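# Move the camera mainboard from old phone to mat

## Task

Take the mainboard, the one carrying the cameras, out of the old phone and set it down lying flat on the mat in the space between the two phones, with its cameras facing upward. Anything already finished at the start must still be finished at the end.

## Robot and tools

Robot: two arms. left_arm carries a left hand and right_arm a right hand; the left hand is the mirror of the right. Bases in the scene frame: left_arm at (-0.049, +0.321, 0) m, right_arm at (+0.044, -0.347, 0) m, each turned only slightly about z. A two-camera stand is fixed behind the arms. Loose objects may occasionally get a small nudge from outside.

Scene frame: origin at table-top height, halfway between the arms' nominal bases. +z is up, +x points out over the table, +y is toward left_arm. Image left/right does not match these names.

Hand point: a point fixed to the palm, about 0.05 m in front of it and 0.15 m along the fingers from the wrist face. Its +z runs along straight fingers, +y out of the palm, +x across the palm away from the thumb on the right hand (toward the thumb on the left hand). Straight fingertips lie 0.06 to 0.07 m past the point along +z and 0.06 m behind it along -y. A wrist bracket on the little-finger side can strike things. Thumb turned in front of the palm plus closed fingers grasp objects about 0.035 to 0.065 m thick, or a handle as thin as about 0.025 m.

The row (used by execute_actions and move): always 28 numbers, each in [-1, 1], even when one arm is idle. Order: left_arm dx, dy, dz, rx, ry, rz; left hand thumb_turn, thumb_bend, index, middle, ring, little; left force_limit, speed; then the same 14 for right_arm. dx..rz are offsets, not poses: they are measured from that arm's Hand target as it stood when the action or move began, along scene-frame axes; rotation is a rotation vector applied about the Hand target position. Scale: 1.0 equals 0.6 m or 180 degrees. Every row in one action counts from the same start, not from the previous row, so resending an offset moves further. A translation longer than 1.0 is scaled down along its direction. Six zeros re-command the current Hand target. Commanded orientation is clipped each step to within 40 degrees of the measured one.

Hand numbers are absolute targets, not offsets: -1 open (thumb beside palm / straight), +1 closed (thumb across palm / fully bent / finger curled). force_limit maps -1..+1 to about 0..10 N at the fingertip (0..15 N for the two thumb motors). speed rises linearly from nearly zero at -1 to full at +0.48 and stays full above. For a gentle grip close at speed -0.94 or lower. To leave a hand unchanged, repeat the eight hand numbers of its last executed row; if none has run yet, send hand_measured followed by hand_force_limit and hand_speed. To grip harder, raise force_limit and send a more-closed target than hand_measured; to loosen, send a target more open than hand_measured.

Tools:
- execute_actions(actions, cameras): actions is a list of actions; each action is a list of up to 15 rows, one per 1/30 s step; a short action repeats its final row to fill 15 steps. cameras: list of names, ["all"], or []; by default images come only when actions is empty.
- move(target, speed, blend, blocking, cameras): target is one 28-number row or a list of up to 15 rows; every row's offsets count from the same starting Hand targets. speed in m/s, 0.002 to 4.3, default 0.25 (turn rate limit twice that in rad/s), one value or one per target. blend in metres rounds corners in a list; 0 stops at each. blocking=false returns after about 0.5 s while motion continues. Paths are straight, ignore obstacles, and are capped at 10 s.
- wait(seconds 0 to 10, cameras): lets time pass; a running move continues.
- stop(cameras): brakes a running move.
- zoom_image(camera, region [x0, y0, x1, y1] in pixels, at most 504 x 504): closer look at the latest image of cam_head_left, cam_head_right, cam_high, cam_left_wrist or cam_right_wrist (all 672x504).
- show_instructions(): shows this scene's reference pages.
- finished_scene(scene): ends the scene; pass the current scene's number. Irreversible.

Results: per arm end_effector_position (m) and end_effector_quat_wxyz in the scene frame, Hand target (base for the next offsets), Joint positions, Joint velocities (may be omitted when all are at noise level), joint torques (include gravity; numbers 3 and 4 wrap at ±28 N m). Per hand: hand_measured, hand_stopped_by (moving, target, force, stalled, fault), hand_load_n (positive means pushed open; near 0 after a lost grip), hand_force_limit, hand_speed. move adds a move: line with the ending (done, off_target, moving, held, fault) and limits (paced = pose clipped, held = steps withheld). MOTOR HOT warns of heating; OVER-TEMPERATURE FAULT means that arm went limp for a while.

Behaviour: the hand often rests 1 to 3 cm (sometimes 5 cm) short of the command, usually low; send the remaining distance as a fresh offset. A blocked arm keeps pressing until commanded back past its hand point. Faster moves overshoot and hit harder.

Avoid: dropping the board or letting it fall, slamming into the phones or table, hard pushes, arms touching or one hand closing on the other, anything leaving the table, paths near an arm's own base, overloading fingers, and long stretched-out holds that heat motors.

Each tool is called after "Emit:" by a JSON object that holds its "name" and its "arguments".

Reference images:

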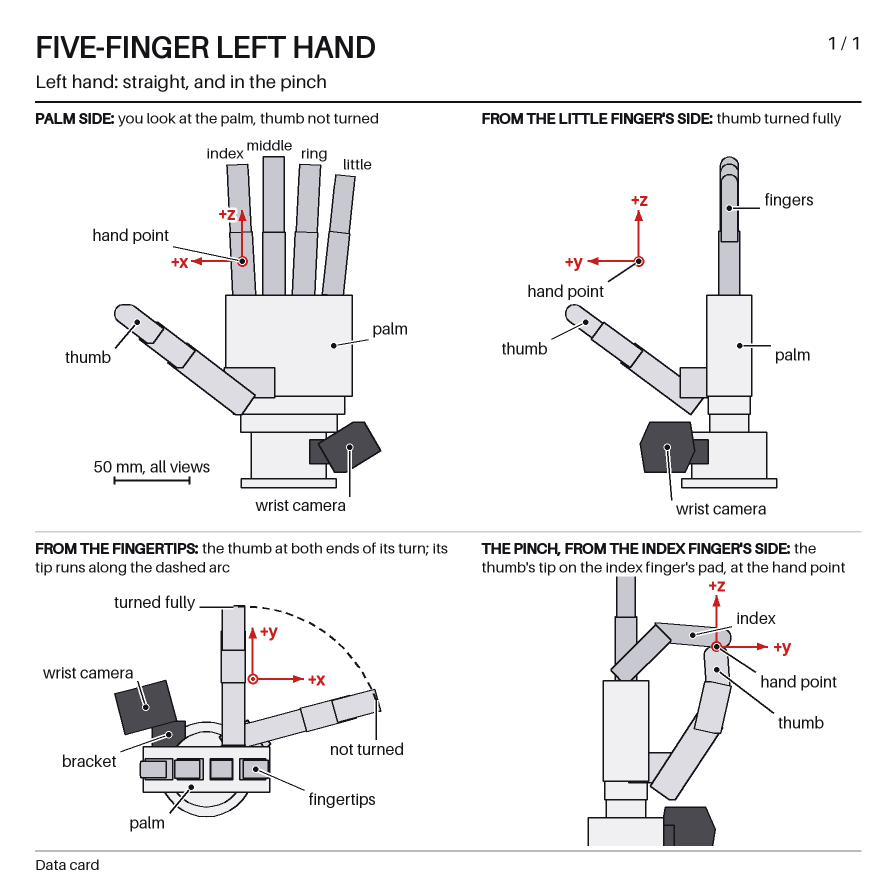

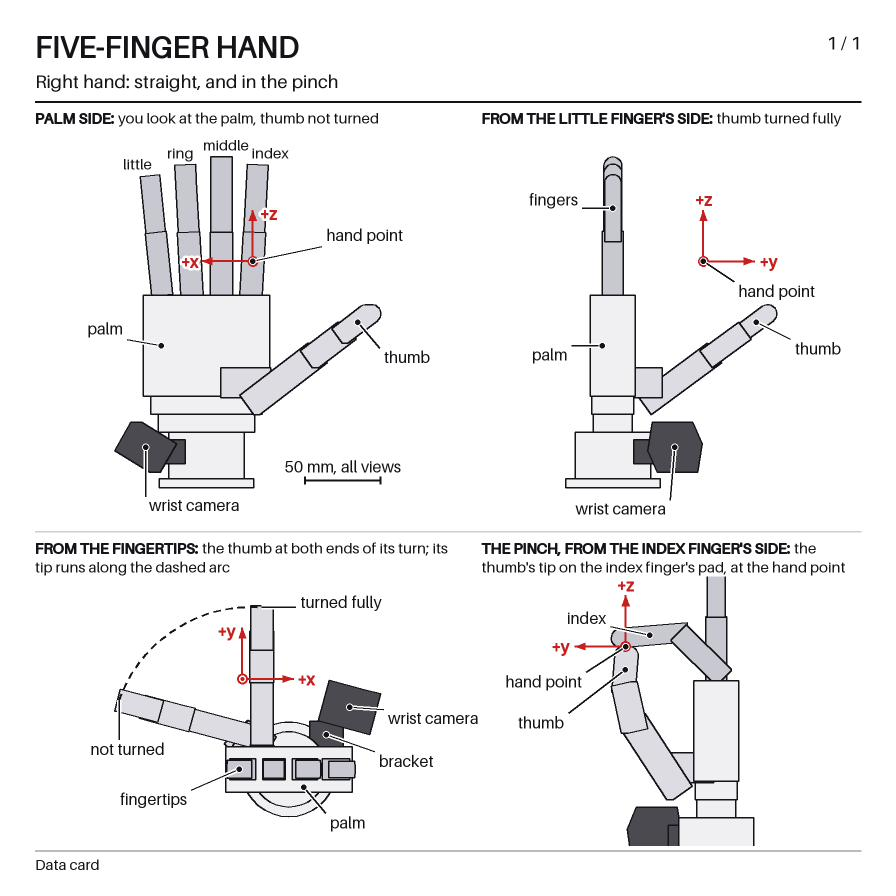

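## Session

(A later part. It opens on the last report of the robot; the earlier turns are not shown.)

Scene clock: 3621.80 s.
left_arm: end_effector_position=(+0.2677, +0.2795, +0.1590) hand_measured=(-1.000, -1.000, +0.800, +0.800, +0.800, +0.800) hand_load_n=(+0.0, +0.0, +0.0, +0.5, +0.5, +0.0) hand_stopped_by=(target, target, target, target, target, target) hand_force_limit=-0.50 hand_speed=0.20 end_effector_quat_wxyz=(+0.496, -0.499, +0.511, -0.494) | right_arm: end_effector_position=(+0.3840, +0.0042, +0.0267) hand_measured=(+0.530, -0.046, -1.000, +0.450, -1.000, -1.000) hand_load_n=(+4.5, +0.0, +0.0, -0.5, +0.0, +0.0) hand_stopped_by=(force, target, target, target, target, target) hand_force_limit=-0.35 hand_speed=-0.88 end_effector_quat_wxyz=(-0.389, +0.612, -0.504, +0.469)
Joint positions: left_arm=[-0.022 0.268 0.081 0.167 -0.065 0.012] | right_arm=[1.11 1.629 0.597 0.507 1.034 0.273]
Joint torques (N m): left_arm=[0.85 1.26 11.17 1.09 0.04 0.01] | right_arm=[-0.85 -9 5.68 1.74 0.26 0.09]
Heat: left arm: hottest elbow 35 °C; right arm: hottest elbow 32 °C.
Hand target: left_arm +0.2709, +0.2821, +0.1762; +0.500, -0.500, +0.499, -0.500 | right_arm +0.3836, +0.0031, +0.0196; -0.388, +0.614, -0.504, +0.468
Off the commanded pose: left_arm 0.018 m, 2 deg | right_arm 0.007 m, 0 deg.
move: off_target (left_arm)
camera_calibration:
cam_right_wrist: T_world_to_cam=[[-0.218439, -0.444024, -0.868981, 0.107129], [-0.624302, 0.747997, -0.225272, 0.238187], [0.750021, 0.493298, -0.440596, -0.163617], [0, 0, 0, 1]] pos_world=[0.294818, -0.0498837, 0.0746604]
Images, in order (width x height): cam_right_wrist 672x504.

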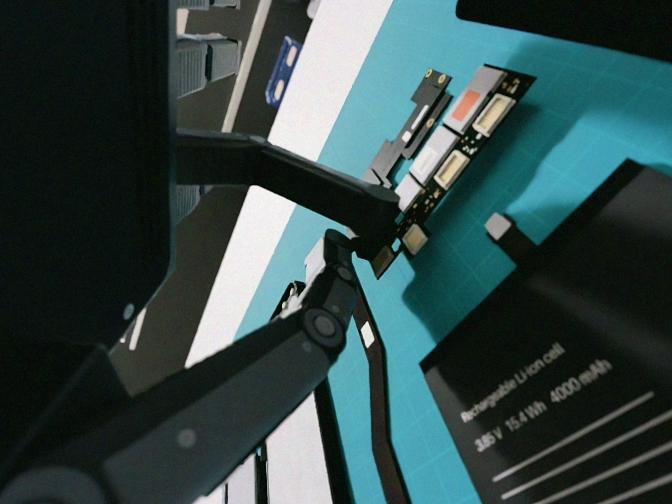

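Emit:
{"name": "move", "arguments": {"target": [[0.0,0,0,0,0,0,-1,-1,0.8,0.8,0.8,0.8,-0.5,0.2, 0.0,0.0,-0.012,0,0,0,0.82,-0.045,-1,0.45,-1,-1,-0.35,-0.88]], "speed": 0.03, "cameras": ["cam_right_wrist"]}}

Emit:
{"name": "zoom_image", "arguments": {"camera": "cam_right_wrist", "region": [340, 50, 600, 310]}}

Scene clock: 3633.83 s.
left_arm: end_effector_position=(+0.2677, +0.2795, +0.1590) hand_measured=(-1.000, -1.000, +0.800, +0.800, +0.800, +0.800) hand_load_n=(+0.0, +0.0, +0.0, +0.0, +0.0, +0.0) hand_stopped_by=(target, target, target, target, target, target) hand_force_limit=-0.50 hand_speed=0.20 end_effector_quat_wxyz=(+0.496, -0.499, +0.511, -0.494) | right_arm: end_effector_position=(+0.3847, +0.0056, +0.0213) hand_measured=(+0.530, -0.046, -1.000, +0.450, -1.000, -1.000) hand_load_n=(+4.5, +0.0, +0.0, -0.5, +0.0, +0.0) hand_stopped_by=(force, target, target, target, target, target) hand_force_limit=-0.35 hand_speed=-0.88 end_effector_quat_wxyz=(-0.391, +0.611, -0.504, +0.469)
Joint positions: left_arm=[-0.022 0.268 0.081 0.167 -0.065 0.012] | right_arm=[1.11 1.651 0.597 0.533 1.034 0.273]
Joint torques (N m): left_arm=[0.62 1.26 11.14 1.09 0.04 0] | right_arm=[-0.85 -9 5.3 1.73 0.26 0.09]
Heat: left arm: hottest elbow 35 °C; right arm: hottest elbow 31 °C.
Hand target: left_arm +0.2709, +0.2821, +0.1762; +0.500, -0.500, +0.499, -0.500 | right_arm +0.3836, +0.0031, +0.0125; -0.388, +0.614, -0.504, +0.468
Off the commanded pose: left_arm 0.018 m, 2 deg | right_arm 0.009 m, 1 deg.
move: off_target (left_arm)
camera_calibration:
cam_right_wrist: T_world_to_cam=[[-0.216734, -0.44048, -0.871208, 0.10262], [-0.623796, 0.748954, -0.223485, 0.236058], [0.750936, 0.49502, -0.437094, -0.16769], [0, 0, 0, 1]] pos_world=[0.295418, -0.0485852, 0.0688627]
Images, in order (width x height): cam_right_wrist 672x504.

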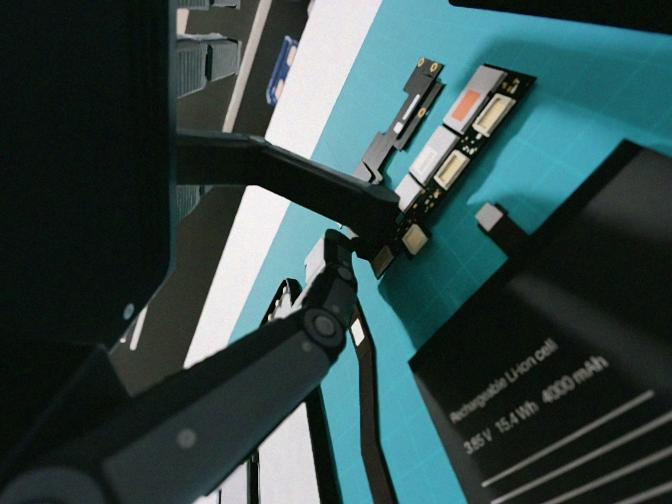

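Scaled by 1.938 from the camera's 672x504 image, which has a finer 960x720 frame.

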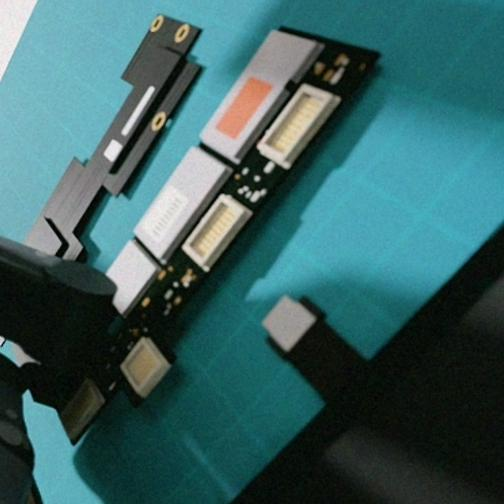

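Emit:
{"name": "move", "arguments": {"target": [[0.0,0,0,0,0,0,-1,-1,0.8,0.8,0.8,0.8,-0.5,0.2, 0.0,0.0,-0.009,0,0,0,0.82,-0.045,-1,0.45,-1,-1,-0.35,-0.88]], "speed": 0.03, "cameras": ["cam_right_wrist"]}}

Emit:
{"name": "zoom_image", "arguments": {"camera": "cam_right_wrist", "region": [340, 50, 600, 310]}}

Scene clock: 3642.23 s.
left_arm: end_effector_position=(+0.2677, +0.2795, +0.1590) hand_measured=(-1.000, -1.000, +0.800, +0.800, +0.800, +0.800) hand_load_n=(-0.5, +0.0, +0.0, +0.0, +0.0, +0.0) hand_stopped_by=(target, target, target, target, target, target) hand_force_limit=-0.50 hand_speed=0.20 end_effector_quat_wxyz=(+0.496, -0.499, +0.511, -0.494) | right_arm: end_effector_position=(+0.3852, +0.0066, +0.0171) hand_measured=(+0.530, -0.046, -1.000, +0.450, -1.000, -1.000) hand_load_n=(+0.0, +0.0, +0.0, +0.0, +0.0, +0.0) hand_stopped_by=(force, target, target, target, target, target) hand_force_limit=-0.35 hand_speed=-0.88 end_effector_quat_wxyz=(-0.393, +0.610, -0.505, +0.468)
Joint positions: left_arm=[-0.022 0.268 0.081 0.167 -0.065 0.012] | right_arm=[1.11 1.667 0.597 0.552 1.034 0.273]
Joint torques (N m): left_arm=[0.73 1.32 11.17 1.1 0.05 0] | right_arm=[-0.79 -8.94 5.03 1.7 0.26 0.09]
Heat: left arm: hottest elbow 35 °C; right arm: hottest elbow 31 °C.
Hand target: left_arm +0.2709, +0.2821, +0.1762; +0.500, -0.500, +0.499, -0.500 | right_arm +0.3836, +0.0031, +0.0070; -0.388, +0.614, -0.504, +0.468
Off the commanded pose: left_arm 0.018 m, 2 deg | right_arm 0.011 m, 1 deg.
move: off_target (left_arm, right_arm)
camera_calibration:
cam_right_wrist: T_world_to_cam=[[-0.215328, -0.437882, -0.872865, 0.0989545], [-0.623487, 0.749585, -0.222228, 0.234562], [0.751597, 0.496368, -0.434421, -0.170654], [0, 0, 0, 1]] pos_world=[0.295817, -0.0477863, 0.0643644]
Images, in order (width x height): cam_right_wrist 672x504.

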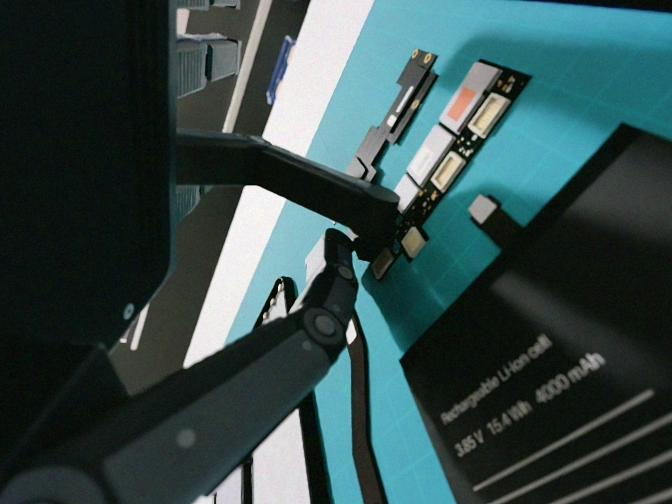

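Scaled by 1.938 from the camera's 672x504 image, which has a finer 960x720 frame.

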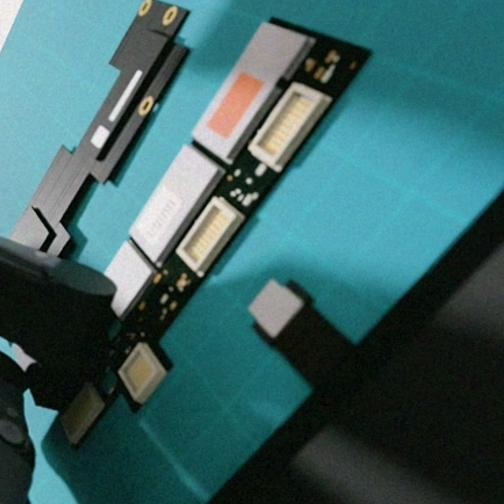

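Emit:
{"name": "move", "arguments": {"target": [[0.0,0,0,0,0,0,-1,-1,0.8,0.8,0.8,0.8,-0.5,0.2, 0.0,0.0,0,0,0,0,0.25,-0.045,-1,0.45,-1,-1,-0.35,-0.7]], "speed": 0.03, "cameras": ["cam_right_wrist"]}}

Emit:
{"name": "zoom_image", "arguments": {"camera": "cam_right_wrist", "region": [320, 50, 600, 310]}}

Scene clock: 3655.70 s.
left_arm: end_effector_position=(+0.2677, +0.2795, +0.1590) hand_measured=(-1.000, -1.000, +0.800, +0.800, +0.800, +0.800) hand_load_n=(-0.5, +0.0, -0.5, +0.0, +0.0, +0.0) hand_stopped_by=(target, target, target, target, target, target) hand_force_limit=-0.50 hand_speed=0.20 end_effector_quat_wxyz=(+0.496, -0.499, +0.511, -0.494) | right_arm: end_effector_position=(+0.3852, +0.0066, +0.0171) hand_measured=(+0.250, -0.046, -1.000, +0.450, -1.000, -1.000) hand_load_n=(+0.0, +0.0, -0.5, +0.0, +0.0, +0.0) hand_stopped_by=(target, target, target, target, target, target) hand_force_limit=-0.35 hand_speed=-0.70 end_effector_quat_wxyz=(-0.393, +0.610, -0.505, +0.468)
Joint positions: left_arm=[-0.022 0.268 0.081 0.167 -0.065 0.012] | right_arm=[1.11 1.667 0.597 0.552 1.034 0.273]
Joint torques (N m): left_arm=[0.67 1.32 11.19 1.11 0.05 -0.01] | right_arm=[-0.79 -8.94 5.01 1.69 0.26 0.09]
Heat: left arm: hottest elbow 35 °C; right arm: hottest elbow 31 °C.
Hand target: left_arm +0.2709, +0.2821, +0.1762; +0.500, -0.500, +0.499, -0.500 | right_arm +0.3836, +0.0031, +0.0071; -0.388, +0.614, -0.504, +0.468
Off the commanded pose: left_arm 0.018 m, 2 deg | right_arm 0.011 m, 1 deg.
move: off_target (left_arm, right_arm)
camera_calibration:
cam_right_wrist: T_world_to_cam=[[-0.215328, -0.437882, -0.872865, 0.0989545], [-0.623487, 0.749585, -0.222228, 0.234562], [0.751597, 0.496368, -0.434421, -0.170654], [0, 0, 0, 1]] pos_world=[0.295817, -0.0477863, 0.0643644]
Images, in order (width x height): cam_right_wrist 672x504.

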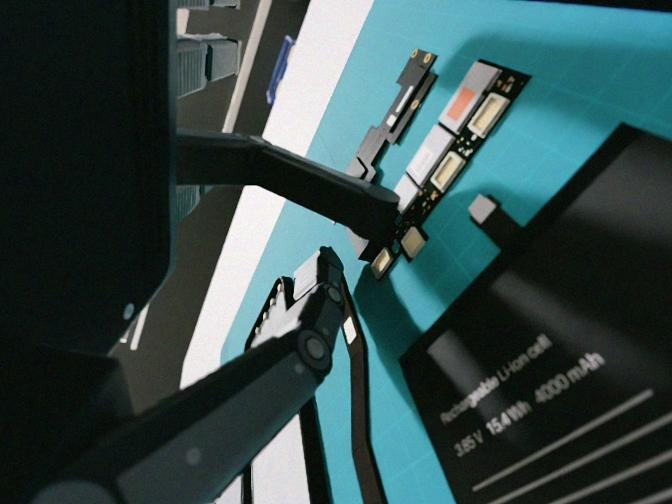

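Scaled by 1.800 from the camera's 672x504 image, which has a finer 960x720 frame.

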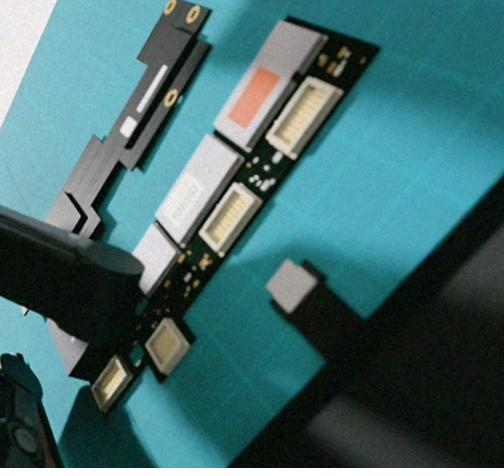

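Emit:
{"name": "move", "arguments": {"target": [[0.0,0,0,0,0,0,-1,-1,0.8,0.8,0.8,0.8,-0.5,0.2, 0.004,0.003,0.04,0,0,0,0.2,-0.045,-1,0.45,-1,-1,-0.35,-0.7],[0.0,0,0,0,0,0,-1,-1,0.8,0.8,0.8,0.8,-0.5,0.2, 0.0,0.0,0.13,0,0,0,0.2,-0.045,-1,0.45,-1,-1,-0.35,-0.7]], "speed": [0.04,0.1], "cameras": ["cam_right_wrist"]}}

Emit:
{"name": "zoom_image", "arguments": {"camera": "cam_right_wrist", "region": [320, 50, 600, 310]}}

Scene clock: 3670.33 s.
left_arm: end_effector_position=(+0.2677, +0.2795, +0.1590) hand_measured=(-1.000, -1.000, +0.800, +0.800, +0.800, +0.800) hand_load_n=(+0.0, +0.0, -0.5, +0.0, +0.0, +0.0) hand_stopped_by=(target, target, target, target, target, target) hand_force_limit=-0.50 hand_speed=0.20 end_effector_quat_wxyz=(+0.496, -0.499, +0.511, -0.494) | right_arm: end_effector_position=(+0.3763, -0.0101, +0.0700) hand_measured=(+0.200, -0.046, -1.000, +0.450, -1.000, -1.000) hand_load_n=(+0.0, +0.0, +0.0, +0.0, +0.0, +0.0) hand_stopped_by=(target, target, target, target, target, target) hand_force_limit=-0.35 hand_speed=-0.70 end_effector_quat_wxyz=(-0.375, +0.623, -0.499, +0.471)
Joint positions: left_arm=[-0.022 0.268 0.081 0.167 -0.065 0.012] | right_arm=[1.11 1.457 0.601 0.293 1.032 0.273]
Joint torques (N m): left_arm=[0.56 1.38 11.19 1.09 0.04 0] | right_arm=[-0.79 -9.41 10.26 0.64 0.39 0.08]
Heat: left arm: hottest elbow 35 °C; right arm: hottest elbow 30 °C.
Hand target: left_arm +0.2709, +0.2821, +0.1762; +0.500, -0.500, +0.499, -0.500 | right_arm +0.3836, +0.0031, +0.0851; -0.388, +0.614, -0.504, +0.468
Off the commanded pose: left_arm 0.018 m, 2 deg | right_arm 0.021 m, 2 deg.
move: off_target (left_arm, right_arm)
camera_calibration:
cam_right_wrist: T_world_to_cam=[[-0.232931, -0.472392, -0.850052, 0.140521], [-0.630202, 0.739049, -0.238017, 0.256825], [0.740667, 0.480263, -0.46985, -0.126292], [0, 0, 0, 1]] pos_world=[0.288124, -0.0627716, 0.121241]
Images, in order (width x height): cam_right_wrist 672x504.

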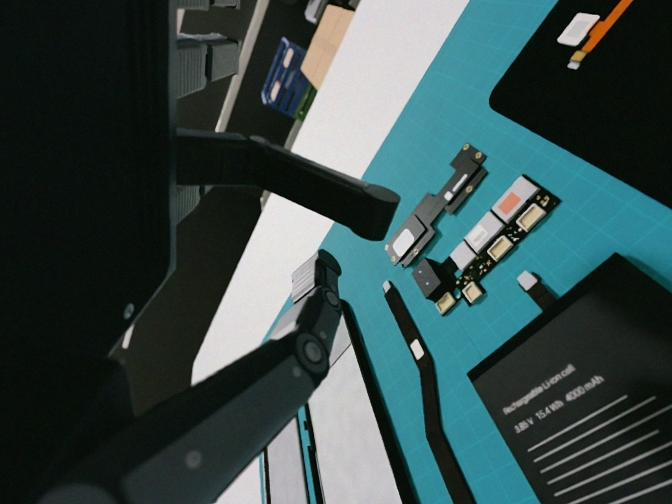

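Scaled by 1.800 from the camera's 672x504 image, which has a finer 960x720 frame.

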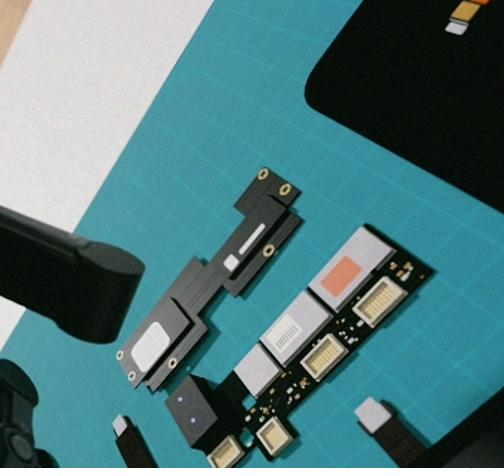

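Emit:
{"name": "move", "arguments": {"target": [[0.0,0,0,0,0,0,-1,-1,0.8,0.8,0.8,0.8,-0.5,0.2, -0.03,-0.15,0.12,0,0,0,0.2,-0.045,-1,0.45,-1,-1,-0.35,-0.7]], "speed": 0.15, "cameras": ["cam_high","cam_head_left"]}}

Emit:
{"name": "zoom_image", "arguments": {"camera": "cam_head_left", "region": [240, 290, 420, 420]}}

Emit:
{"name": "zoom_image", "arguments": {"camera": "cam_high", "region": [350, 120, 490, 300]}}

Scene clock: 3681.77 s.
left_arm: end_effector_position=(+0.2677, +0.2795, +0.1590) hand_measured=(-1.000, -1.000, +0.800, +0.800, +0.800, +0.800) hand_load_n=(+0.0, +0.0, +0.0, +0.0, +0.0, +0.0) hand_stopped_by=(target, target, target, target, target, target) hand_force_limit=-0.50 hand_speed=0.20 end_effector_quat_wxyz=(+0.496, -0.499, +0.511, -0.494) | right_arm: end_effector_position=(+0.3652, -0.0805, +0.1612) hand_measured=(+0.200, -0.046, -1.000, +0.450, -1.000, -1.000) hand_load_n=(+0.0, +0.0, +0.0, +0.0, +0.0, +0.0) hand_stopped_by=(target, target, target, target, target, target) hand_force_limit=-0.35 hand_speed=-0.70 end_effector_quat_wxyz=(-0.397, +0.608, -0.507, +0.464)
Joint positions: left_arm=[-0.022 0.268 0.081 0.167 -0.065 0.012] | right_arm=[1.03 1.03 0.525 0.048 0.958 0.214]
Joint torques (N m): left_arm=[0.67 1.44 11.17 1.09 0.06 0] | right_arm=[-1.55 -4.78 8.77 0.84 0.18 -0.09]
Heat: left arm: hottest elbow 35 °C; right arm: hottest elbow 31 °C.
Hand target: left_arm +0.2709, +0.2821, +0.1762; +0.500, -0.500, +0.499, -0.500 | right_arm +0.3655, -0.0868, +0.1571; -0.388, +0.614, -0.504, +0.468
Off the commanded pose: left_arm 0.018 m, 2 deg | right_arm 0.008 m, 1 deg.
move: off_target (left_arm)
Images, in order (width x height): cam_head_left 672x504, cam_high 672x504.

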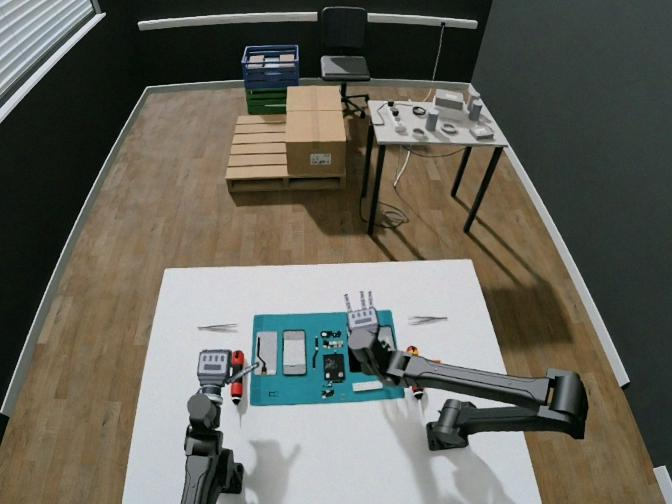

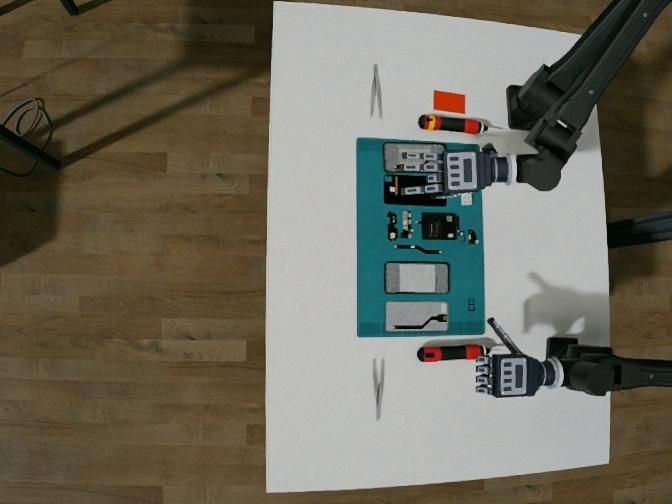

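Scaled by 2.800 from the camera's 672x504 image, which has a finer 960x720 frame.

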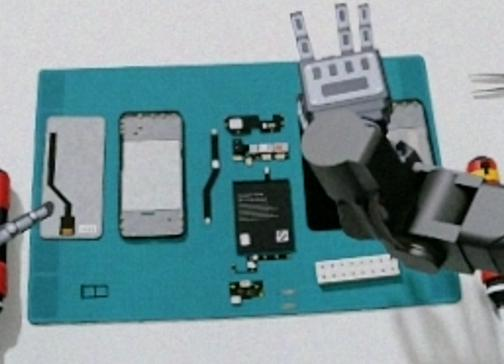

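Scaled by 2.800 from the camera's 672x504 image, which has a finer 960x720 frame.

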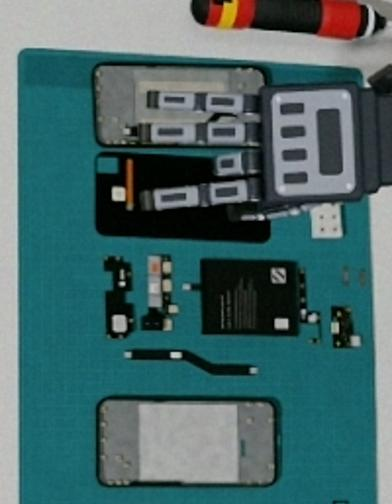

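Emit:
{"name": "finished_scene", "arguments": {"scene": 1}}

The scene is finished: the task was done.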